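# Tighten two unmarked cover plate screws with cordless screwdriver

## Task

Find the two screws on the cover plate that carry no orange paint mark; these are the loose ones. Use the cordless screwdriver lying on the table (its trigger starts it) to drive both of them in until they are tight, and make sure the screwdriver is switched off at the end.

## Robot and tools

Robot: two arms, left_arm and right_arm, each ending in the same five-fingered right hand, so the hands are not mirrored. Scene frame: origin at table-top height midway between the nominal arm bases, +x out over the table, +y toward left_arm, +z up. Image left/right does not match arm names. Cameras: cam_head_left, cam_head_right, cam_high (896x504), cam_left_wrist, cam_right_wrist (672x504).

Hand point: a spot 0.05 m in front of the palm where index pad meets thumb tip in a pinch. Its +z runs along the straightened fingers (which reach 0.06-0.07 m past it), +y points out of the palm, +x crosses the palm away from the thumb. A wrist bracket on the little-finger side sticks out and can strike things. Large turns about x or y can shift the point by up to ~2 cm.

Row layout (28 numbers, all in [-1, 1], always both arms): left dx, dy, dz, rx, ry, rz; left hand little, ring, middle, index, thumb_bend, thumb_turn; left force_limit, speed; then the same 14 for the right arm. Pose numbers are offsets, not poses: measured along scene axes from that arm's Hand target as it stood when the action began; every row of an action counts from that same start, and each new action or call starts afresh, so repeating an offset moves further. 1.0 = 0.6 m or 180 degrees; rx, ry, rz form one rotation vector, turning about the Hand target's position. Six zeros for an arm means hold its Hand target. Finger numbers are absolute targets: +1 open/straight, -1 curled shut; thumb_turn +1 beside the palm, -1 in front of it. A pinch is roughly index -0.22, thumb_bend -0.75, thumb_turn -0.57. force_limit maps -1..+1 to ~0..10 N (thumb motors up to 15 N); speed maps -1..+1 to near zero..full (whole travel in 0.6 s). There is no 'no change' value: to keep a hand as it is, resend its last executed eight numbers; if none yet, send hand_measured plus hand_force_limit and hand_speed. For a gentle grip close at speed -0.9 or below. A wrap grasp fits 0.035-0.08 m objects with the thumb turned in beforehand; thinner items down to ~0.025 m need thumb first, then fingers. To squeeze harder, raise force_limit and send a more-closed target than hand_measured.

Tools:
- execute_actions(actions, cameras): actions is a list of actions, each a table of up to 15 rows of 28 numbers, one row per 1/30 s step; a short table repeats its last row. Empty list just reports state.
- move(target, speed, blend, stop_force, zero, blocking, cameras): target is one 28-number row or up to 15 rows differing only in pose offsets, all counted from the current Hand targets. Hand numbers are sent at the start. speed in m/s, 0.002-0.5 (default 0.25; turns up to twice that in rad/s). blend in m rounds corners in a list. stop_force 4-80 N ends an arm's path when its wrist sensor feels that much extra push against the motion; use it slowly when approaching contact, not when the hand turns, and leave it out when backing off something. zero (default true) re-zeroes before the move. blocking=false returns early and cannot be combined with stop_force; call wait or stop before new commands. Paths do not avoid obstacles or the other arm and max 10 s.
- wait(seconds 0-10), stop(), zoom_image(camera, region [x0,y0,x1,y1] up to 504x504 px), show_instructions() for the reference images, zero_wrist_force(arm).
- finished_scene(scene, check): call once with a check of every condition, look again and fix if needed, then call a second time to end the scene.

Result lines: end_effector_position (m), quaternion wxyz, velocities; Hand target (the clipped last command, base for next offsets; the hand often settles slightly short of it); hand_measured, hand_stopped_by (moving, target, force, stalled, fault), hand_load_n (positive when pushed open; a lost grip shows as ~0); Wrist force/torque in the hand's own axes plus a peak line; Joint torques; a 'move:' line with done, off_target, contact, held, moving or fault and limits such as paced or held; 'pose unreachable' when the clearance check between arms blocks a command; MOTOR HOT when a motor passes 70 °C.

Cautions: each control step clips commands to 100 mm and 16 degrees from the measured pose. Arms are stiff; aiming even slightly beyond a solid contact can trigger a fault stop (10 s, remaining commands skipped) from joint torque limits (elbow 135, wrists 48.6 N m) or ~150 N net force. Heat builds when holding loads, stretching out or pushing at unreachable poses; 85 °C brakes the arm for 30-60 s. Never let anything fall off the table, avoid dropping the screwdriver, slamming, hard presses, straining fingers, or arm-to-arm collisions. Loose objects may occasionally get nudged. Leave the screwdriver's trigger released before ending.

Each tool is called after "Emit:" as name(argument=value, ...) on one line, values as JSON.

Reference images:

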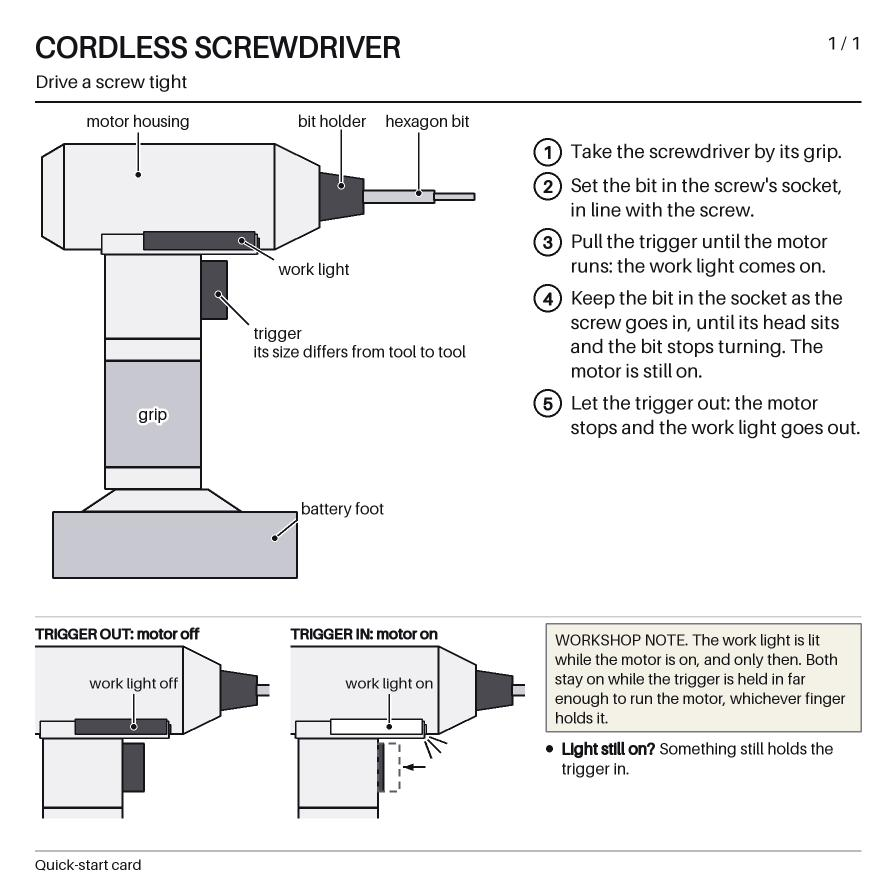

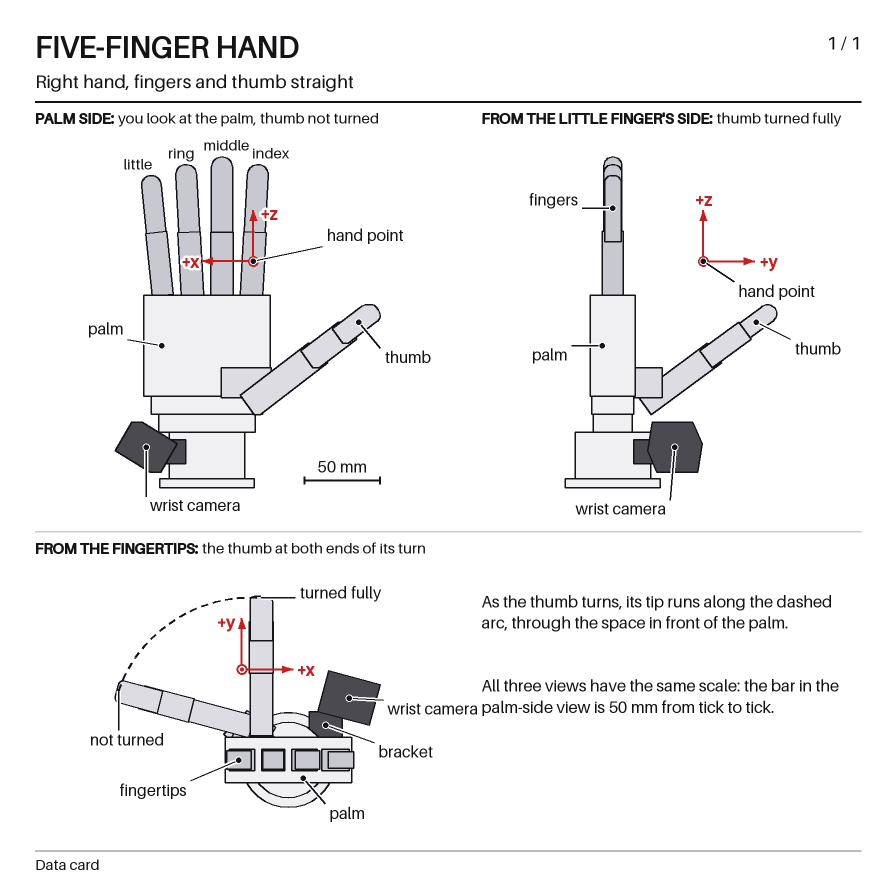

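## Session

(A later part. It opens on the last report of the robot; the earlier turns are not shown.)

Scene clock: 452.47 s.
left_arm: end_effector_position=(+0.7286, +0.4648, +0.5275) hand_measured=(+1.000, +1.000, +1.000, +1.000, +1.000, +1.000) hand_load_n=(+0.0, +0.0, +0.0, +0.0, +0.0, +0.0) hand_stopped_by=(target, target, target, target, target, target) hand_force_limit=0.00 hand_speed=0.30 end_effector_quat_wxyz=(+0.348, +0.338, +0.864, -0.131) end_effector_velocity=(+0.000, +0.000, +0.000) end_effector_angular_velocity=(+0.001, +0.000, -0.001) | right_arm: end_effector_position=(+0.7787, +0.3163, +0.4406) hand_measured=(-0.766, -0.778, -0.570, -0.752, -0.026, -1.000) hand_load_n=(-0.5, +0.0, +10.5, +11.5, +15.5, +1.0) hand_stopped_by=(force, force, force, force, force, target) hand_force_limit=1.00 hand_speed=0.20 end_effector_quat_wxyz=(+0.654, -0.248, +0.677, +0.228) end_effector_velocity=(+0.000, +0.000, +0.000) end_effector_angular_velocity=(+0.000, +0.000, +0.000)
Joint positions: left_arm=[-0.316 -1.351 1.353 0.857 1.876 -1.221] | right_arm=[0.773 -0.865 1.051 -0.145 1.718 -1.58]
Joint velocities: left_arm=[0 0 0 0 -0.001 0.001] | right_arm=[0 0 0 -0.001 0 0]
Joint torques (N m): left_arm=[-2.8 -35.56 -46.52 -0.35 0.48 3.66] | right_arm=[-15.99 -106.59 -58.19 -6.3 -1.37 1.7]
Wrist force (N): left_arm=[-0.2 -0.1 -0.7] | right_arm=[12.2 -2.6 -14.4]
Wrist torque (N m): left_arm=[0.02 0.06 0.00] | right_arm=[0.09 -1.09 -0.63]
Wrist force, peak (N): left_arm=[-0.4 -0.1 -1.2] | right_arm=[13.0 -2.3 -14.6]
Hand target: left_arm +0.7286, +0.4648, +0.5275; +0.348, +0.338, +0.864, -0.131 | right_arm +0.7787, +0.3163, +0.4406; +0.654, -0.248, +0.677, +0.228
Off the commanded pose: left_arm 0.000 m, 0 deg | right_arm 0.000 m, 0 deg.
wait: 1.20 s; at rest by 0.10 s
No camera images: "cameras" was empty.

Emit:
move(target=[0,0,0,0,0,0,1,1,1,1,1,1,0,0.3,0.00028,0.00041,0,0,0,0,-1,-1,-0.97,-0.95,-0.97,-1,1,0.2], speed=0.004, cameras=[])

Emit:
wait(seconds=1.5, cameras=[])

Scene clock: 453.30 s.
left_arm: end_effector_position=(+0.7286, +0.4648, +0.5275) hand_measured=(+1.000, +1.000, +1.000, +1.000, +1.000, +1.000) hand_load_n=(+0.0, +0.0, +0.0, +0.0, +0.0, +0.0) hand_stopped_by=(target, target, target, target, target, target) hand_force_limit=0.00 hand_speed=0.30 end_effector_quat_wxyz=(+0.348, +0.338, +0.864, -0.131) end_effector_velocity=(+0.000, +0.000, +0.000) end_effector_angular_velocity=(+0.000, -0.001, +0.000) | right_arm: end_effector_position=(+0.7790, +0.3165, +0.4405) hand_measured=(-0.766, -0.778, -0.570, -0.752, -0.026, -1.000) hand_load_n=(+0.0, +0.0, +10.5, +11.0, +16.0, +0.5) hand_stopped_by=(force, force, force, force, force, target) hand_force_limit=1.00 hand_speed=0.20 end_effector_quat_wxyz=(+0.654, -0.248, +0.677, +0.228) end_effector_velocity=(+0.000, +0.000, +0.000) end_effector_angular_velocity=(-0.001, +0.001, +0.000)
Joint positions: left_arm=[-0.316 -1.351 1.353 0.857 1.876 -1.221] | right_arm=[0.773 -0.865 1.05 -0.145 1.718 -1.58]
Joint velocities: left_arm=[0 0 0 0 0 0] | right_arm=[0 -0.001 0 0.002 0 0]
Joint torques (N m): left_arm=[-3.89 -37.29 -45.36 -0.28 0.52 3.78] | right_arm=[-4.49 -109.72 -65.74 -6.76 0.78 1.61]
Wrist force (N): left_arm=[-0.4 -0.4 -1.2] | right_arm=[18.0 -6.2 -28.8]
Wrist torque (N m): left_arm=[0.01 0.09 -0.02] | right_arm=[0.44 -1.24 -0.45]
Wrist force, peak (N): left_arm=[-0.4 -0.4 -1.2] | right_arm=[17.9 -6.2 -29.0]
Hand target: left_arm +0.7286, +0.4648, +0.5275; +0.348, +0.338, +0.864, -0.131 | right_arm +0.7789, +0.3165, +0.4406; +0.654, -0.248, +0.677, +0.228
Off the commanded pose: left_arm 0.000 m, 0 deg | right_arm 0.000 m, 0 deg.
move: done
No camera images: "cameras" was empty.

Scene clock: 454.80 s.
left_arm: end_effector_position=(+0.7286, +0.4648, +0.5275) hand_measured=(+1.000, +1.000, +1.000, +1.000, +1.000, +1.000) hand_load_n=(+0.0, +0.0, +0.0, +0.0, +0.0, +0.0) hand_stopped_by=(target, target, target, target, target, target) hand_force_limit=0.00 hand_speed=0.30 end_effector_quat_wxyz=(+0.348, +0.338, +0.864, -0.131) end_effector_velocity=(+0.000, +0.000, -0.001) end_effector_angular_velocity=(+0.001, +0.001, +0.000) | right_arm: end_effector_position=(+0.7789, +0.3165, +0.4406) hand_measured=(-0.766, -0.778, -0.570, -0.752, -0.026, -1.000) hand_load_n=(+0.0, +0.0, +10.5, +11.0, +15.5, +0.5) hand_stopped_by=(force, force, force, force, force, target) hand_force_limit=1.00 hand_speed=0.20 end_effector_quat_wxyz=(+0.654, -0.248, +0.677, +0.228) end_effector_velocity=(+0.000, +0.000, +0.001) end_effector_angular_velocity=(+0.000, +0.000, +0.000)
Joint positions: left_arm=[-0.316 -1.351 1.353 0.857 1.876 -1.221] | right_arm=[0.773 -0.865 1.05 -0.145 1.718 -1.58]
Joint velocities: left_arm=[0 0.001 0 0 0 0] | right_arm=[0 -0.001 0 0 0 0]
Joint torques (N m): left_arm=[-4.19 -40.67 -46.26 -0.09 0.25 3.67] | right_arm=[12.43 -121.73 -64.41 -10.62 1.09 1.71]
Wrist force (N): left_arm=[-0.2 -0.4 -0.9] | right_arm=[18.6 -6.9 -29.6]
Wrist torque (N m): left_arm=[-0.01 0.06 -0.02] | right_arm=[0.41 -1.25 -0.44]
Wrist force, peak (N): left_arm=[-0.7 -0.3 -1.1] | right_arm=[18.7 -7.0 -30.0]
Hand target: left_arm +0.7286, +0.4648, +0.5275; +0.348, +0.338, +0.864, -0.131 | right_arm +0.7789, +0.3165, +0.4406; +0.654, -0.248, +0.677, +0.228
Off the commanded pose: left_arm 0.000 m, 0 deg | right_arm 0.000 m, 0 deg.
wait: 1.50 s; at rest by 0.17 s
No camera images: "cameras" was empty.

Emit:
move(target=[0,0,0,0,0,0,1,1,1,1,1,1,0,0.3,-0.0011,-0.0016,0,0,0,0,-1,-1,-0.97,0.3,-0.97,-1,1,-0.3], speed=0.01, cameras=[])

Emit:
move(target=[[0,0,0,0,0,0,1,1,1,1,1,1,0,0.3,-0.012,-0.0175,0,0,0,0,-1,-1,-0.97,0.3,-0.97,-1,1,-0.3],[0,0,0,0,0,0,1,1,1,1,1,1,0,0.3,-0.0755,-0.11,0,0,0,0,-1,-1,-0.97,0.3,-0.97,-1,1,-0.3]], speed=[0.03,0.12], cameras=[])

Scene clock: 456.20 s.
left_arm: end_effector_position=(+0.7286, +0.4648, +0.5275) hand_measured=(+1.000, +1.000, +1.000, +1.000, +1.000, +1.000) hand_load_n=(+0.0, +0.0, +0.0, +0.0, +0.0, +0.0) hand_stopped_by=(target, target, target, target, target, target) hand_force_limit=0.00 hand_speed=0.30 end_effector_quat_wxyz=(+0.348, +0.338, +0.864, -0.131) end_effector_velocity=(+0.000, +0.001, +0.001) end_effector_angular_velocity=(-0.001, +0.000, +0.001) | right_arm: end_effector_position=(+0.7782, +0.3155, +0.4406) hand_measured=(-0.766, -0.778, -0.570, +0.300, -0.026, -1.000) hand_load_n=(+0.0, +0.0, +11.5, +0.0, +15.0, +1.5) hand_stopped_by=(force, force, force, target, force, target) hand_force_limit=1.00 hand_speed=-0.30 end_effector_quat_wxyz=(+0.654, -0.248, +0.677, +0.228) end_effector_velocity=(+0.000, +0.000, +0.001) end_effector_angular_velocity=(+0.000, +0.000, +0.000)
Joint positions: left_arm=[-0.316 -1.351 1.353 0.857 1.876 -1.221] | right_arm=[0.773 -0.867 1.054 -0.147 1.717 -1.58]
Joint velocities: left_arm=[0.001 -0.001 0 0 0.001 -0.001] | right_arm=[0 -0.001 0 0.001 0 0]
Joint torques (N m): left_arm=[-1.53 -35.59 -44.38 -0.33 0.96 3.73] | right_arm=[-15.35 -114.91 -54.48 -4.14 -1 1.13]
Wrist force (N): left_arm=[-0.5 0.0 -0.8] | right_arm=[10.4 0.8 -0.4]
Wrist torque (N m): left_arm=[0.05 0.10 -0.01] | right_arm=[-0.16 -0.72 0.18]
Wrist force, peak (N): left_arm=[0.3 0.0 -1.3] | right_arm=[19.2 -6.6 -29.9]
Hand target: left_arm +0.7286, +0.4648, +0.5275; +0.348, +0.338, +0.864, -0.131 | right_arm +0.7783, +0.3155, +0.4406; +0.654, -0.248, +0.677, +0.228
Off the commanded pose: left_arm 0.000 m, 0 deg | right_arm 0.000 m, 0 deg.
move: done
No camera images: "cameras" was empty.

Scene clock: 457.67 s.
left_arm: end_effector_position=(+0.7286, +0.4648, +0.5275) hand_measured=(+1.000, +1.000, +1.000, +1.000, +1.000, +1.000) hand_load_n=(+0.0, +0.0, +0.0, +0.0, +0.0, +0.0) hand_stopped_by=(target, target, target, target, target, target) hand_force_limit=0.00 hand_speed=0.30 end_effector_quat_wxyz=(+0.348, +0.338, +0.864, -0.131) end_effector_velocity=(+0.000, +0.001, +0.000) end_effector_angular_velocity=(+0.000, +0.000, +0.002) | right_arm: end_effector_position=(+0.7331, +0.2494, +0.4405) hand_measured=(-0.766, -0.778, -0.570, +0.300, -0.026, -1.000) hand_load_n=(+0.0, +0.0, +12.0, +0.0, +15.0, +1.5) hand_stopped_by=(force, force, force, target, force, target) hand_force_limit=1.00 hand_speed=-0.30 end_effector_quat_wxyz=(+0.654, -0.248, +0.677, +0.228) end_effector_velocity=(+0.000, +0.000, +0.001) end_effector_angular_velocity=(+0.001, -0.001, +0.000)
Joint positions: left_arm=[-0.316 -1.351 1.353 0.857 1.876 -1.221] | right_arm=[0.761 -1.007 1.286 -0.239 1.705 -1.581]
Joint velocities: left_arm=[0.001 0 0 0 0 -0.001] | right_arm=[0 -0.001 0.001 -0.001 0.001 0]
Joint torques (N m): left_arm=[-5.33 -36.48 -43.88 -0.52 0.82 3.58] | right_arm=[12.46 -116.17 -42.1 -2.79 1.51 -1.63]
Wrist force (N): left_arm=[0.1 -0.1 -1.0] | right_arm=[10.9 0.7 0.7]
Wrist torque (N m): left_arm=[0.04 0.02 0.02] | right_arm=[-0.11 -0.53 0.15]
Wrist force, peak (N): left_arm=[-0.3 -0.3 -1.8] | right_arm=[11.3 1.6 2.7]
Hand target: left_arm +0.7286, +0.4648, +0.5275; +0.348, +0.338, +0.864, -0.131 | right_arm +0.7329, +0.2495, +0.4405; +0.654, -0.248, +0.677, +0.228
Off the commanded pose: left_arm 0.000 m, 0 deg | right_arm 0.000 m, 0 deg.
move: done
No camera images: "cameras" was empty.

Emit:
move(target=[[0,0,0,0,0,0,1,1,1,1,1,1,0,0.3,-0.0883,-0.1658,-0.03,0.007,-0.005,0,-1,-1,-0.97,0.3,-0.97,-1,1,-0.3],[0,0,0,0,0,0,1,1,1,1,1,1,0,0.3,-0.0883,-0.1658,-0.4008,0.01365,-0.00957,0,-1,-1,-0.97,0.3,-0.97,-1,1,-0.3]], speed=0.12, blend=[0.015, 0], cameras=["cam_left_wrist"])

Scene clock: 461.10 s.
left_arm: end_effector_position=(+0.7286, +0.4648, +0.5275) hand_measured=(+1.000, +1.000, +1.000, +1.000, +1.000, +1.000) hand_load_n=(+0.0, +0.0, +0.0, +0.0, +0.0, +0.0) hand_stopped_by=(target, target, target, target, target, target) hand_force_limit=0.00 hand_speed=0.30 end_effector_quat_wxyz=(+0.348, +0.338, +0.864, -0.131) end_effector_velocity=(+0.000, +0.000, +0.000) end_effector_angular_velocity=(-0.001, +0.000, +0.000) | right_arm: end_effector_position=(+0.6799, +0.1501, +0.2000) hand_measured=(-0.766, -0.778, -0.570, +0.300, -0.026, -1.000) hand_load_n=(+0.0, +0.0, +12.0, +0.0, +15.0, +1.5) hand_stopped_by=(force, force, force, target, force, target) hand_force_limit=1.00 hand_speed=-0.30 end_effector_quat_wxyz=(+0.669, -0.237, +0.662, +0.239) end_effector_velocity=(+0.000, +0.000, +0.000) end_effector_angular_velocity=(+0.001, -0.001, +0.000)
Joint positions: left_arm=[-0.316 -1.351 1.353 0.857 1.876 -1.221] | right_arm=[0.723 -0.967 1.74 -0.782 1.667 -1.573]
Joint velocities: left_arm=[0 0 0 0 0.001 0] | right_arm=[0 0 0 -0.001 0 0]
Joint torques (N m): left_arm=[-2.4 -34.82 -43.49 0.16 0.14 3.77] | right_arm=[14.19 -94.72 -43.72 -4.46 2.18 1.19]
Wrist force (N): left_arm=[-0.2 -0.3 -0.7] | right_arm=[11.1 0.5 -0.1]
Wrist torque (N m): left_arm=[-0.01 0.06 -0.01] | right_arm=[-0.11 -0.51 0.13]
Wrist force, peak (N): left_arm=[-0.7 -0.6 -1.0] | right_arm=[14.3 0.4 -0.1]
Hand target: left_arm +0.7286, +0.4648, +0.5275; +0.348, +0.338, +0.864, -0.131 | right_arm +0.6799, +0.1501, +0.2000; +0.669, -0.237, +0.662, +0.239
Off the commanded pose: left_arm 0.000 m, 0 deg | right_arm 0.000 m, 0 deg.
move: done
Images, in order (width x height): cam_left_wrist 672x504.

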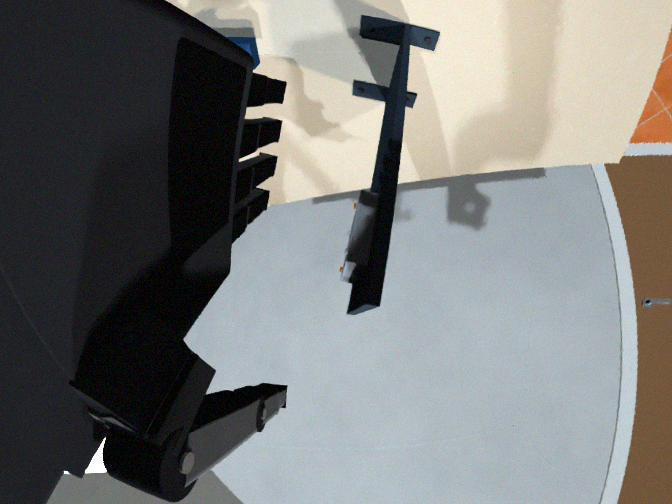

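Emit:
move(target=[0,0,0,0,0,0,1,1,1,1,1,1,0,0.3,0,0,-0.145,0,0,0,-1,-1,-0.97,0.3,-0.97,-1,1,-0.3], speed=0.012, stop_force=4, cameras=["cam_head_right"])

Scene clock: 467.97 s.
left_arm: end_effector_position=(+0.7286, +0.4648, +0.5275) hand_measured=(+1.000, +1.000, +1.000, +1.000, +1.000, +1.000) hand_load_n=(+0.0, +0.5, +0.0, +0.0, +0.0, +0.0) hand_stopped_by=(target, target, target, target, target, target) hand_force_limit=0.00 hand_speed=0.30 end_effector_quat_wxyz=(+0.348, +0.338, +0.864, -0.131) end_effector_velocity=(+0.000, +0.000, +0.000) end_effector_angular_velocity=(+0.001, +0.000, +0.001) | right_arm: end_effector_position=(+0.6799, +0.1502, +0.1357) hand_measured=(-0.766, -0.778, -0.570, +0.300, -0.026, -1.000) hand_load_n=(+0.0, +0.0, +12.0, +0.0, +15.0, +2.0) hand_stopped_by=(force, force, force, target, force, target) hand_force_limit=1.00 hand_speed=-0.30 end_effector_quat_wxyz=(+0.669, -0.237, +0.662, +0.239) end_effector_velocity=(+0.000, +0.000, +0.001) end_effector_angular_velocity=(+0.001, -0.001, +0.000)
Joint positions: left_arm=[-0.316 -1.351 1.353 0.857 1.876 -1.221] | right_arm=[0.723 -0.89 1.753 -0.874 1.667 -1.573]
Joint velocities: left_arm=[0 0 0 0 -0.001 0] | right_arm=[0 -0.001 0 0 0 0]
Joint torques (N m): left_arm=[-10.43 -40.22 -41.64 0.21 0.24 3.55] | right_arm=[10.48 -110.42 -39.82 -2.94 1.02 -0.11]
Wrist force (N): left_arm=[-0.1 -0.4 -0.8] | right_arm=[11.0 0.2 -0.2]
Wrist torque (N m): left_arm=[-0.03 0.05 -0.01] | right_arm=[-0.13 -0.49 0.13]
Wrist force, peak (N): left_arm=[-0.8 0.0 -1.2] | right_arm=[11.8 0.2 0.1]
Hand target: left_arm +0.7286, +0.4648, +0.5275; +0.348, +0.338, +0.864, -0.131 | right_arm +0.6799, +0.1502, +0.1357; +0.669, -0.237, +0.662, +0.239
Off the commanded pose: left_arm 0.000 m, 0 deg | right_arm 0.023 m, 0 deg.
move: contact (right_arm)
Images, in order (width x height): cam_head_right 896x504.

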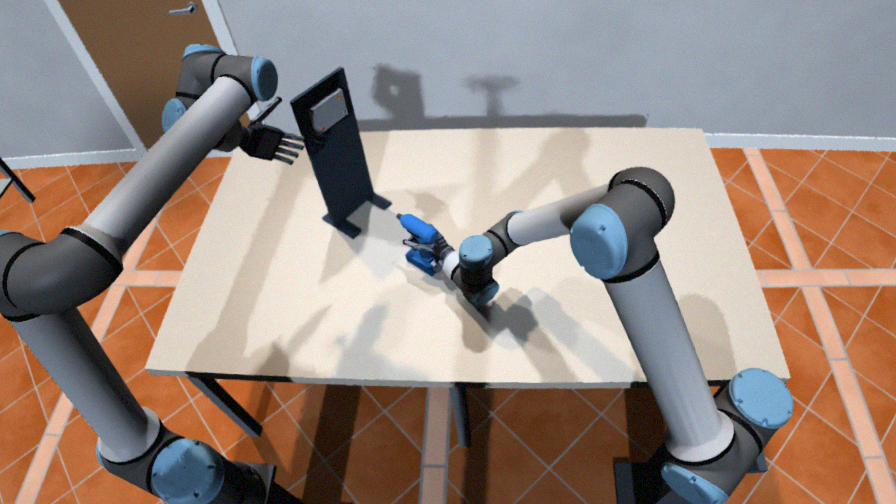

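Emit:
zoom_image(camera="cam_head_right", region=[370, 200, 490, 290])

Scaled by 4.200.

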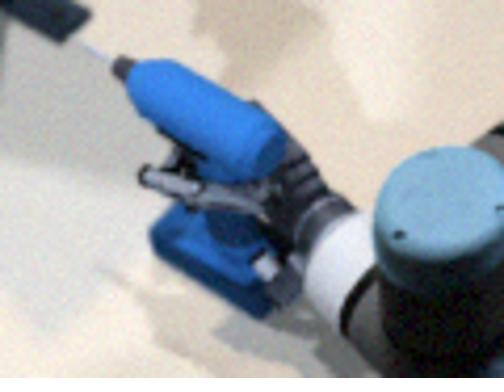

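Emit:
move(target=[0,0,0,0,0,0,1,1,1,1,1,1,0,0.3,0,0,-0.02,0,0,0,-1,-1,-0.97,0.3,-0.97,-1,1,-0.3], speed=0.004, stop_force=7, cameras=[])

Scene clock: 469.03 s.
left_arm: end_effector_position=(+0.7286, +0.4648, +0.5275) hand_measured=(+1.000, +1.000, +1.000, +1.000, +1.000, +1.000) hand_load_n=(+0.0, +0.0, +0.0, +0.0, +0.0, +0.0) hand_stopped_by=(target, target, target, target, target, target) hand_force_limit=0.00 hand_speed=0.30 end_effector_quat_wxyz=(+0.348, +0.338, +0.864, -0.131) end_effector_velocity=(+0.000, +0.001, +0.000) end_effector_angular_velocity=(-0.001, +0.001, +0.002) | right_arm: end_effector_position=(+0.6800, +0.1502, +0.1350) hand_measured=(-0.766, -0.778, -0.570, +0.300, -0.026, -1.000) hand_load_n=(+0.0, +0.0, +12.5, +0.0, +15.0, +2.0) hand_stopped_by=(force, force, force, target, force, target) hand_force_limit=1.00 hand_speed=-0.30 end_effector_quat_wxyz=(+0.669, -0.237, +0.662, +0.239) end_effector_velocity=(+0.000, +0.000, +0.001) end_effector_angular_velocity=(+0.000, -0.001, +0.000)
Joint positions: left_arm=[-0.316 -1.351 1.353 0.857 1.876 -1.221] | right_arm=[0.723 -0.889 1.753 -0.875 1.667 -1.573]
Joint velocities: left_arm=[0.001 0 0 0 0 -0.001] | right_arm=[0 0 0 -0.001 0 0]
Joint torques (N m): left_arm=[-11.31 -36.25 -40.88 0.41 0.35 3.48] | right_arm=[8.94 -102.47 -30.29 -1 0.85 -0.19]
Wrist force (N): left_arm=[0.0 -0.5 -0.6] | right_arm=[3.8 0.8 1.3]
Wrist torque (N m): left_arm=[-0.03 0.02 0.00] | right_arm=[-0.12 -0.03 -0.11]
Wrist force, peak (N): left_arm=[-0.1 -0.3 -1.3] | right_arm=[11.1 0.5 0.2]
Hand target: left_arm +0.7286, +0.4648, +0.5275; +0.348, +0.338, +0.864, -0.131 | right_arm +0.6800, +0.1502, +0.1350; +0.669, -0.237, +0.662, +0.239
Off the commanded pose: left_arm 0.000 m, 0 deg | right_arm 0.011 m, 0 deg.
move: contact (right_arm)
No camera images: "cameras" was empty.

Emit:
move(target=[0,0,0,0,0,0,1,1,1,1,1,1,0,0.3,0,0,-0.0007,0,0,0,-1,-1,-0.97,0.3,-0.97,-1,1,-0.3], speed=0.004, cameras=[])

Emit:
move(target=[0,0,0,0,0,0,1,1,1,1,1,1,0,0.3,0,0,0,0,0,0,-0.6,-0.6,-0.3,0.3,0.3,-1,0.0,-0.8], speed=0.01, cameras=["cam_head_right"])

Emit:
zoom_image(camera="cam_head_right", region=[370, 200, 490, 290])

Scene clock: 469.90 s.
left_arm: end_effector_position=(+0.7286, +0.4648, +0.5275) hand_measured=(+1.000, +1.000, +1.000, +1.000, +1.000, +1.000) hand_load_n=(+0.0, +0.0, +0.0, +0.0, +0.0, +0.0) hand_stopped_by=(target, target, target, target, target, target) hand_force_limit=0.00 hand_speed=0.30 end_effector_quat_wxyz=(+0.348, +0.338, +0.864, -0.131) end_effector_velocity=(+0.000, +0.000, +0.000) end_effector_angular_velocity=(+0.000, +0.000, -0.001) | right_arm: end_effector_position=(+0.6800, +0.1502, +0.1347) hand_measured=(-0.766, -0.778, -0.570, +0.300, -0.026, -1.000) hand_load_n=(+0.0, +0.0, +12.5, +0.0, +14.5, +2.5) hand_stopped_by=(force, force, force, target, force, target) hand_force_limit=1.00 hand_speed=-0.30 end_effector_quat_wxyz=(+0.669, -0.237, +0.662, +0.239) end_effector_velocity=(+0.000, +0.000, +0.000) end_effector_angular_velocity=(+0.000, +0.000, +0.000)
Joint positions: left_arm=[-0.316 -1.351 1.353 0.857 1.876 -1.221] | right_arm=[0.723 -0.888 1.753 -0.876 1.667 -1.573]
Joint velocities: left_arm=[0 0 0 0 0.001 0] | right_arm=[0 0 0 0 0 0]
Joint torques (N m): left_arm=[-8.26 -36.49 -41.13 0.98 0.16 3.37] | right_arm=[8.44 -71.79 -22.21 -2.6 1.07 -0.22]
Wrist force (N): left_arm=[-0.4 -0.1 -1.1] | right_arm=[-8.3 0.2 -3.6]
Wrist torque (N m): left_arm=[0.04 0.09 -0.02] | right_arm=[0.06 0.71 -0.62]
Wrist force, peak (N): left_arm=[0.0 -0.1 -1.2] | right_arm=[-8.3 -0.2 -4.1]
Hand target: left_arm +0.7286, +0.4648, +0.5275; +0.348, +0.338, +0.864, -0.131 | right_arm +0.6800, +0.1502, +0.1346; +0.669, -0.237, +0.662, +0.239
Off the commanded pose: left_arm 0.000 m, 0 deg | right_arm 0.000 m, 0 deg.
move: done
No camera images: "cameras" was empty.

Scene clock: 471.73 s.
left_arm: end_effector_position=(+0.7286, +0.4648, +0.5275) hand_measured=(+1.000, +1.000, +1.000, +1.000, +1.000, +1.000) hand_load_n=(+0.0, +0.0, +0.0, +0.0, +0.0, +0.0) hand_stopped_by=(target, target, target, target, target, target) hand_force_limit=0.00 hand_speed=0.30 end_effector_quat_wxyz=(+0.348, +0.338, +0.864, -0.131) end_effector_velocity=(+0.000, +0.000, +0.000) end_effector_angular_velocity=(+0.000, +0.000, +0.001) | right_arm: end_effector_position=(+0.6800, +0.1502, +0.1346) hand_measured=(-0.600, -0.600, -0.300, +0.300, +0.300, -1.000) hand_load_n=(+0.0, +0.0, +0.0, +0.0, +0.0, +0.0) hand_stopped_by=(target, target, target, target, target, target) hand_force_limit=0.00 hand_speed=-0.80 end_effector_quat_wxyz=(+0.669, -0.237, +0.662, +0.239) end_effector_velocity=(+0.000, +0.000, +0.001) end_effector_angular_velocity=(+0.002, -0.001, +0.000)
Joint positions: left_arm=[-0.316 -1.351 1.353 0.857 1.876 -1.221] | right_arm=[0.723 -0.888 1.753 -0.876 1.667 -1.573]
Joint velocities: left_arm=[0 0 0 0 0 -0.001] | right_arm=[0 -0.001 0 -0.001 0 0]
Joint torques (N m): left_arm=[-11.45 -35.59 -39.44 1 0.79 3.75] | right_arm=[9.01 -97.18 -30.86 -3.06 1.18 -0.16]
Wrist force (N): left_arm=[-0.4 -0.1 -0.9] | right_arm=[0.6 -1.4 0.6]
Wrist torque (N m): left_arm=[0.03 0.09 -0.02] | right_arm=[-0.24 -0.07 -0.16]
Wrist force, peak (N): left_arm=[-0.1 -0.3 -1.3] | right_arm=[-9.1 -0.1 -3.9]
Hand target: left_arm +0.7286, +0.4648, +0.5275; +0.348, +0.338, +0.864, -0.131 | right_arm +0.6800, +0.1502, +0.1346; +0.669, -0.237, +0.662, +0.239
Off the commanded pose: left_arm 0.000 m, 0 deg | right_arm 0.000 m, 0 deg.
move: done
Images, in order (width x height): cam_head_right 896x504.

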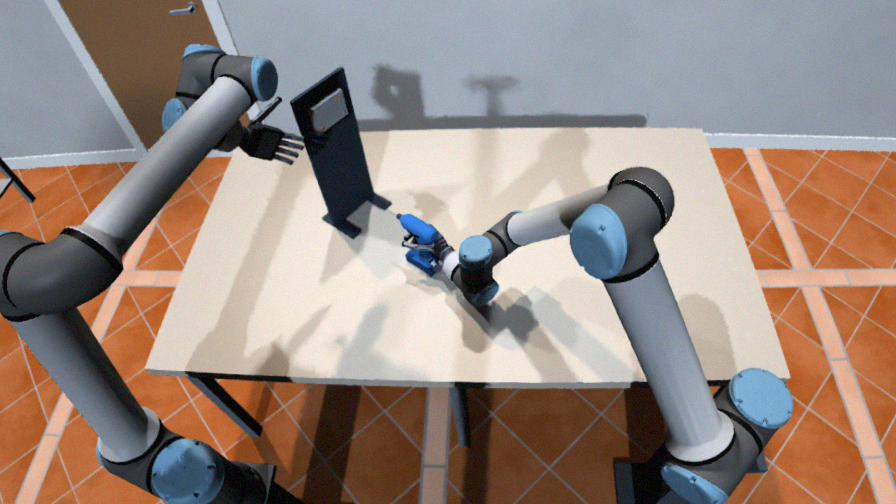

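Scaled by 4.200.

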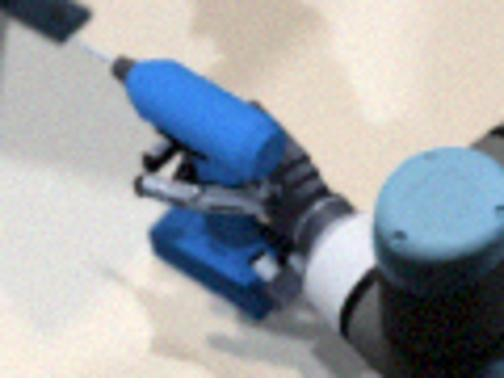

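Emit:
move(target=[0,0,0,0,0,0,1,1,1,1,1,1,0,0.3,0,0,0,0,0,0,1,1,1,1,1,-1,0.0,-0.3], speed=0.01, cameras=[])

Emit:
move(target=[0,0,0,0,0,0,1,1,1,1,1,1,0,0.3,-0.0515,-0.0422,0.0026,0,0,0,1,1,1,1,1,-1,0.0,-0.3], speed=0.03, stop_force=4, cameras=[])

Scene clock: 473.53 s.
left_arm: end_effector_position=(+0.7286, +0.4648, +0.5275) hand_measured=(+1.000, +1.000, +1.000, +1.000, +1.000, +1.000) hand_load_n=(+0.0, +0.0, +0.0, +0.0, +0.0, +0.0) hand_stopped_by=(target, target, target, target, target, target) hand_force_limit=0.00 hand_speed=0.30 end_effector_quat_wxyz=(+0.348, +0.338, +0.864, -0.131) end_effector_velocity=(+0.000, -0.001, +0.000) end_effector_angular_velocity=(+0.000, +0.000, -0.002) | right_arm: end_effector_position=(+0.6800, +0.1502, +0.1346) hand_measured=(+1.000, +1.000, +1.000, +1.000, +1.000, -1.000) hand_load_n=(+0.0, +0.0, +0.0, +0.0, +0.0, -0.5) hand_stopped_by=(target, target, target, target, target, target) hand_force_limit=0.00 hand_speed=-0.30 end_effector_quat_wxyz=(+0.669, -0.237, +0.662, +0.239) end_effector_velocity=(+0.000, +0.000, -0.001) end_effector_angular_velocity=(-0.001, +0.000, +0.000)
Joint positions: left_arm=[-0.316 -1.351 1.353 0.857 1.876 -1.221] | right_arm=[0.723 -0.888 1.753 -0.876 1.667 -1.573]
Joint velocities: left_arm=[-0.001 0 0 0 0 0.001] | right_arm=[0 0 0 0 0.001 0]
Joint torques (N m): left_arm=[-11.32 -38.04 -40.43 0.43 0.3 3.69] | right_arm=[9.43 -99.06 -33.12 -4.13 1.15 -0.29]
Wrist force (N): left_arm=[-0.1 0.1 -0.9] | right_arm=[1.1 -1.2 -0.1]
Wrist torque (N m): left_arm=[0.07 0.05 0.01] | right_arm=[-0.19 -0.05 -0.13]
Wrist force, peak (N): left_arm=[-0.1 -0.2 -1.4] | right_arm=[1.1 -1.6 -0.2]
Hand target: left_arm +0.7286, +0.4648, +0.5275; +0.348, +0.338, +0.864, -0.131 | right_arm +0.6800, +0.1502, +0.1346; +0.669, -0.237, +0.662, +0.239
Off the commanded pose: left_arm 0.000 m, 0 deg | right_arm 0.000 m, 0 deg.
move: done
No camera images: "cameras" was empty.

Scene clock: 475.93 s.
left_arm: end_effector_position=(+0.7286, +0.4648, +0.5275) hand_measured=(+1.000, +1.000, +1.000, +1.000, +1.000, +1.000) hand_load_n=(+0.0, +0.0, +0.0, +0.0, +0.0, +0.0) hand_stopped_by=(target, target, target, target, target, target) hand_force_limit=0.00 hand_speed=0.30 end_effector_quat_wxyz=(+0.348, +0.338, +0.864, -0.131) end_effector_velocity=(+0.000, +0.000, +0.000) end_effector_angular_velocity=(+0.001, +0.000, +0.000) | right_arm: end_effector_position=(+0.6490, +0.1249, +0.1361) hand_measured=(+1.000, +1.000, +1.000, +1.000, +1.000, -1.000) hand_load_n=(+0.0, +0.0, +0.0, +0.0, +0.0, +0.0) hand_stopped_by=(target, target, target, target, target, target) hand_force_limit=0.00 hand_speed=-0.30 end_effector_quat_wxyz=(+0.669, -0.237, +0.662, +0.239) end_effector_velocity=(+0.000, +0.000, +0.002) end_effector_angular_velocity=(+0.001, -0.001, +0.000)
Joint positions: left_arm=[-0.316 -1.351 1.353 0.857 1.876 -1.221] | right_arm=[0.729 -0.931 1.837 -0.916 1.673 -1.573]
Joint velocities: left_arm=[0 0 0 0 0 0] | right_arm=[0 -0.002 0 0.001 0 0]
Joint torques (N m): left_arm=[-10.51 -38.4 -38.67 1.6 0.5 3.77] | right_arm=[-8.48 -83.47 -36.51 -2.19 -0.19 -1.16]
Wrist force (N): left_arm=[-0.4 0.0 -0.8] | right_arm=[8.1 0.1 -1.0]
Wrist torque (N m): left_arm=[0.04 0.09 -0.02] | right_arm=[-0.10 -0.38 0.04]
Wrist force, peak (N): left_arm=[-0.3 -0.3 -1.3] | right_arm=[10.7 0.5 -0.1]
Hand target: left_arm +0.7286, +0.4648, +0.5275; +0.348, +0.338, +0.864, -0.131 | right_arm +0.6491, +0.1249, +0.1361; +0.669, -0.237, +0.662, +0.239
Off the commanded pose: left_arm 0.000 m, 0 deg | right_arm 0.000 m, 0 deg.
move: done
No camera images: "cameras" was empty.

Emit:
wait(seconds=0.1, cameras=["cam_head_right"])

Emit:
zoom_image(camera="cam_head_right", region=[370, 200, 490, 290])

Scene clock: 476.17 s.
left_arm: end_effector_position=(+0.7286, +0.4648, +0.5275) hand_measured=(+1.000, +1.000, +1.000, +1.000, +1.000, +1.000) hand_load_n=(+0.0, +0.0, +0.0, +0.0, +0.0, +0.0) hand_stopped_by=(target, target, target, target, target, target) hand_force_limit=0.00 hand_speed=0.30 end_effector_quat_wxyz=(+0.348, +0.338, +0.864, -0.131) end_effector_velocity=(+0.000, +0.001, +0.000) end_effector_angular_velocity=(-0.001, +0.000, +0.001) | right_arm: end_effector_position=(+0.6490, +0.1249, +0.1361) hand_measured=(+1.000, +1.000, +1.000, +1.000, +1.000, -1.000) hand_load_n=(+0.0, +0.0, +0.0, +0.0, +0.0, -0.5) hand_stopped_by=(target, target, target, target, target, target) hand_force_limit=0.00 hand_speed=-0.30 end_effector_quat_wxyz=(+0.669, -0.237, +0.662, +0.239) end_effector_velocity=(+0.000, +0.000, +0.001) end_effector_angular_velocity=(+0.001, -0.001, +0.000)
Joint positions: left_arm=[-0.316 -1.351 1.353 0.857 1.876 -1.221] | right_arm=[0.729 -0.931 1.837 -0.916 1.673 -1.573]
Joint velocities: left_arm=[0.001 0 0 0 0.001 0] | right_arm=[0 0 0 -0.001 0 0]
Joint torques (N m): left_arm=[-12.34 -35.09 -39.18 1.02 0.23 3.58] | right_arm=[-12.02 -82.71 -35.81 -2.34 -0.31 -1.12]
Wrist force (N): left_arm=[0.1 -0.4 -0.8] | right_arm=[8.2 0.3 -0.6]
Wrist torque (N m): left_arm=[-0.02 0.03 0.00] | right_arm=[-0.08 -0.42 0.06]
Wrist force, peak (N): left_arm=[-0.3 -0.2 -1.1] | right_arm=[8.2 0.3 -0.6]
Hand target: left_arm +0.7286, +0.4648, +0.5275; +0.348, +0.338, +0.864, -0.131 | right_arm +0.6491, +0.1249, +0.1361; +0.669, -0.237, +0.662, +0.239
Off the commanded pose: left_arm 0.000 m, 0 deg | right_arm 0.000 m, 0 deg.
wait: 0.10 s; at rest by 0.03 s
Images, in order (width x height): cam_head_right 896x504.

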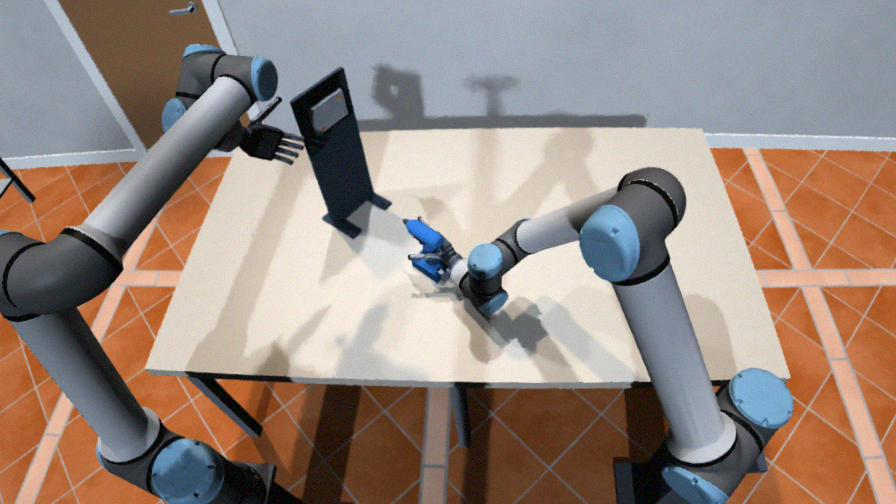

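Scaled by 4.200.

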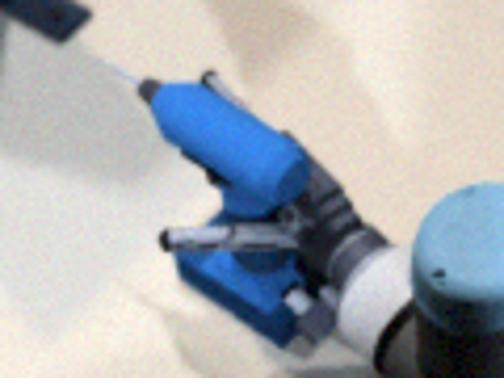

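Emit:
move(target=[0,0,0,0,0,0,1,1,1,1,1,1,0,0.3,0,0,-0.0068,0,0,0,1,1,1,1,1,-1,0.0,-0.3], speed=0.006, stop_force=14, cameras=[])

Scene clock: 477.57 s.
left_arm: end_effector_position=(+0.7286, +0.4648, +0.5275) hand_measured=(+1.000, +1.000, +1.000, +1.000, +1.000, +1.000) hand_load_n=(+0.0, +0.0, +0.0, +0.0, +0.0, -0.5) hand_stopped_by=(target, target, target, target, target, target) hand_force_limit=0.00 hand_speed=0.30 end_effector_quat_wxyz=(+0.348, +0.338, +0.864, -0.131) end_effector_velocity=(+0.000, +0.001, +0.000) end_effector_angular_velocity=(+0.000, +0.001, +0.002) | right_arm: end_effector_position=(+0.6491, +0.1249, +0.1320) hand_measured=(+1.000, +1.000, +1.000, +1.000, +1.000, -1.000) hand_load_n=(+0.0, +0.0, +0.0, +0.0, -0.5, -0.5) hand_stopped_by=(target, target, target, target, target, target) hand_force_limit=0.00 hand_speed=-0.30 end_effector_quat_wxyz=(+0.669, -0.237, +0.662, +0.239) end_effector_velocity=(+0.000, +0.000, +0.001) end_effector_angular_velocity=(+0.002, -0.002, +0.000)
Joint positions: left_arm=[-0.316 -1.351 1.353 0.857 1.876 -1.221] | right_arm=[0.729 -0.926 1.838 -0.922 1.673 -1.573]
Joint velocities: left_arm=[0.001 0 0 0.001 0 -0.001] | right_arm=[0 -0.001 0 -0.001 0 0]
Joint torques (N m): left_arm=[-10.32 -37.66 -38.18 1.38 0.83 3.63] | right_arm=[-11.86 -92.46 -23.6 -0.66 -0.14 -1.2]
Wrist force (N): left_arm=[-0.5 -0.3 -1.0] | right_arm=[1.8 0.5 0.1]
Wrist torque (N m): left_arm=[0.01 0.11 -0.02] | right_arm=[-0.09 -0.13 -0.06]
Wrist force, peak (N): left_arm=[-0.4 -0.4 -1.4] | right_arm=[8.2 0.2 -0.5]
Hand target: left_arm +0.7286, +0.4648, +0.5275; +0.348, +0.338, +0.864, -0.131 | right_arm +0.6491, +0.1249, +0.1320; +0.669, -0.237, +0.662, +0.239
Off the commanded pose: left_arm 0.000 m, 0 deg | right_arm 0.000 m, 0 deg.
move: done
No camera images: "cameras" was empty.

Emit:
move(target=[0,0,0,0,0,0,1,1,1,1,1,1,0,0.3,-0.0644,-0.0528,0,0,0,0,1,1,1,1,1,-1,0.0,-0.3], speed=0.03, stop_force=6, cameras=["cam_head_right"])

Emit:
zoom_image(camera="cam_head_right", region=[370, 200, 490, 290])

Scene clock: 480.80 s.
left_arm: end_effector_position=(+0.7286, +0.4648, +0.5275) hand_measured=(+1.000, +1.000, +1.000, +1.000, +1.000, +1.000) hand_load_n=(+0.0, +0.0, +0.0, +0.0, +0.0, +0.0) hand_stopped_by=(target, target, target, target, target, target) hand_force_limit=0.00 hand_speed=0.30 end_effector_quat_wxyz=(+0.348, +0.338, +0.864, -0.131) end_effector_velocity=(+0.000, +0.000, +0.000) end_effector_angular_velocity=(+0.000, +0.000, +0.000) | right_arm: end_effector_position=(+0.6104, +0.0932, +0.1320) hand_measured=(+1.000, +1.000, +1.000, +1.000, +1.000, -1.000) hand_load_n=(+0.0, +0.0, +0.0, +0.0, +0.0, +0.0) hand_stopped_by=(target, target, target, target, target, target) hand_force_limit=0.00 hand_speed=-0.30 end_effector_quat_wxyz=(+0.669, -0.237, +0.662, +0.239) end_effector_velocity=(+0.000, +0.000, -0.002) end_effector_angular_velocity=(-0.002, +0.001, +0.000)
Joint positions: left_arm=[-0.316 -1.351 1.353 0.857 1.876 -1.221] | right_arm=[0.736 -0.975 1.939 -0.974 1.68 -1.573]
Joint velocities: left_arm=[0 0 0 0 0 0] | right_arm=[0 0.002 0 0 0 0]
Joint torques (N m): left_arm=[-9.41 -37.06 -37.08 1.64 0.81 3.31] | right_arm=[-10.07 -70.72 -31.04 -0.69 -0.33 -1.86]
Wrist force (N): left_arm=[-0.4 -0.3 -1.3] | right_arm=[1.5 0.2 -0.1]
Wrist torque (N m): left_arm=[0.02 0.10 -0.02] | right_arm=[-0.14 -0.09 -0.09]
Wrist force, peak (N): left_arm=[-0.4 -0.3 -1.3] | right_arm=[1.8 0.6 0.5]
Hand target: left_arm +0.7286, +0.4648, +0.5275; +0.348, +0.338, +0.864, -0.131 | right_arm +0.6104, +0.0931, +0.1320; +0.669, -0.237, +0.662, +0.239
Off the commanded pose: left_arm 0.000 m, 0 deg | right_arm 0.000 m, 0 deg.
move: done
Images, in order (width x height): cam_head_right 896x504.

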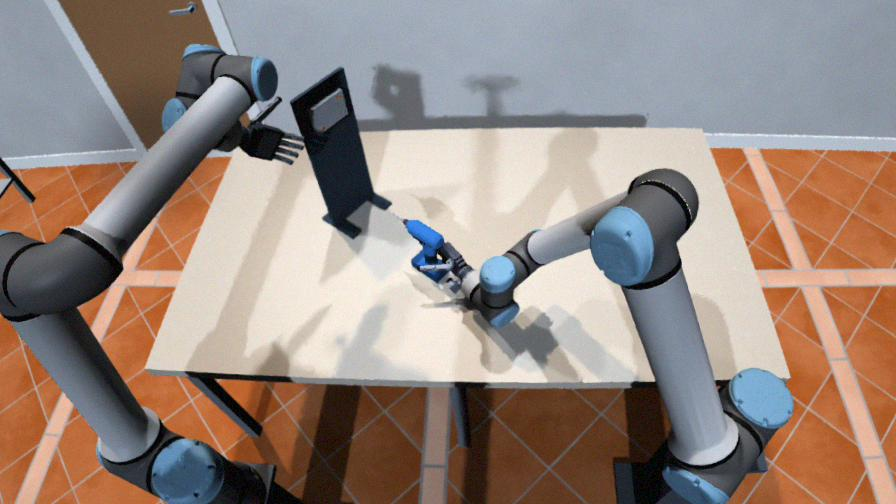

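Scaled by 4.200.

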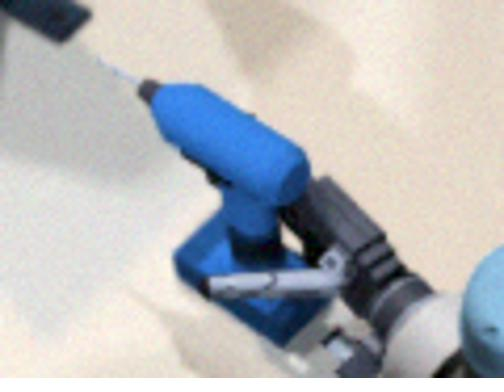

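Emit:
move(target=[0,0,0,0,0,0,1,1,1,1,1,1,0,0.3,-0.116,-0.095,0,0,0,0,1,1,1,1,1,-1,0.0,-0.3], speed=0.06, cameras=["cam_head_right"])

Emit:
zoom_image(camera="cam_head_right", region=[390, 205, 470, 285])

Scene clock: 482.70 s.
left_arm: end_effector_position=(+0.7286, +0.4648, +0.5275) hand_measured=(+1.000, +1.000, +1.000, +1.000, +1.000, +1.000) hand_load_n=(+0.5, +0.5, +0.0, +0.0, +0.0, +0.0) hand_stopped_by=(target, target, target, target, target, target) hand_force_limit=0.00 hand_speed=0.30 end_effector_quat_wxyz=(+0.348, +0.338, +0.864, -0.131) end_effector_velocity=(+0.000, +0.001, +0.000) end_effector_angular_velocity=(+0.000, +0.000, +0.001) | right_arm: end_effector_position=(+0.5408, +0.0361, +0.1320) hand_measured=(+1.000, +1.000, +1.000, +1.000, +1.000, -1.000) hand_load_n=(-0.5, +0.0, +0.0, +0.0, +0.0, +0.0) hand_stopped_by=(target, target, target, target, target, target) hand_force_limit=0.00 hand_speed=-0.30 end_effector_quat_wxyz=(+0.669, -0.237, +0.662, +0.239) end_effector_velocity=(+0.001, +0.001, +0.000) end_effector_angular_velocity=(+0.000, -0.001, +0.000)
Joint positions: left_arm=[-0.316 -1.351 1.353 0.857 1.876 -1.221] | right_arm=[0.753 -1.059 2.111 -1.063 1.697 -1.573]
Joint velocities: left_arm=[0.001 0 0 0 0 0] | right_arm=[0 0.001 -0.004 0.002 0 0]
Joint torques (N m): left_arm=[-12.18 -37.65 -36.35 1.89 0.39 3.28] | right_arm=[-7.37 -63.05 -30.08 -0.31 -0.18 -2.05]
Wrist force (N): left_arm=[-0.4 -0.3 -0.8] | right_arm=[0.9 0.4 0.6]
Wrist torque (N m): left_arm=[-0.01 0.08 -0.02] | right_arm=[-0.14 -0.03 -0.10]
Wrist force, peak (N): left_arm=[0.1 0.1 -1.4] | right_arm=[1.7 0.4 -0.6]
Hand target: left_arm +0.7286, +0.4648, +0.5275; +0.348, +0.338, +0.864, -0.131 | right_arm +0.5409, +0.0360, +0.1319; +0.669, -0.237, +0.662, +0.239
Off the commanded pose: left_arm 0.000 m, 0 deg | right_arm 0.000 m, 0 deg.
move: done
Images, in order (width x height): cam_head_right 896x504.

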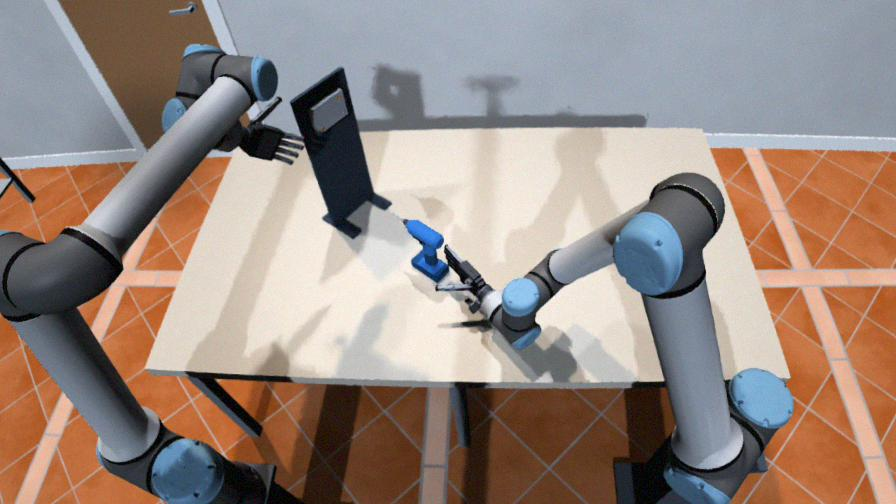

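Scaled by 6.300.

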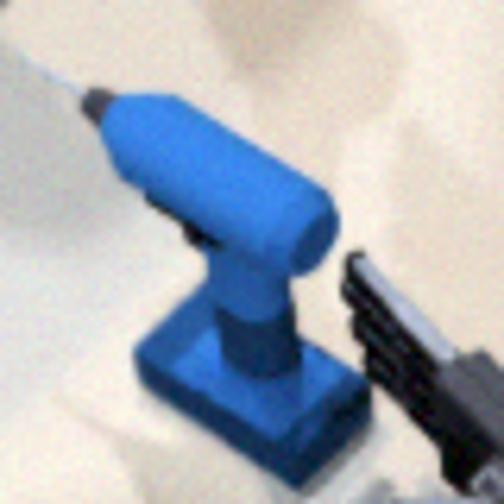

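The tool is standing upright on the table, clear of the hand, and its work light is dark.

Emit:
finished_scene(scene=2, check="Screws: LR reached a steady stall torque (Tz about -0.67 at Fz -17 with no advance). UL: the bit entered the socket, Tz went to -0.6 and stayed there for over 1 s. With more press, Fz rose to -29 and held steady, with no advance, so it reads as stalled and tight; its head had looked as seated as the others before this. The pictures cannot show the torque itself. Tool: standing upright on its foot on the table, nothing touching it, trigger out, work light dark (off). Nothing fell. The orange-marked screws were not touched.")

This call ended nothing. Check each condition that your pictures could not show: look closer or test it, and mend what is not met. Then call finished_scene again.

Emit:
finished_scene(scene=2, check="Both unmarked screws (UL, LR) driven to a steady motor stall with no further advance under press. The tool stands on the table, hand clear, work light dark, trigger out. No pictures can show the torque; the stall torque readings do.")

The scene is finished: the task was done.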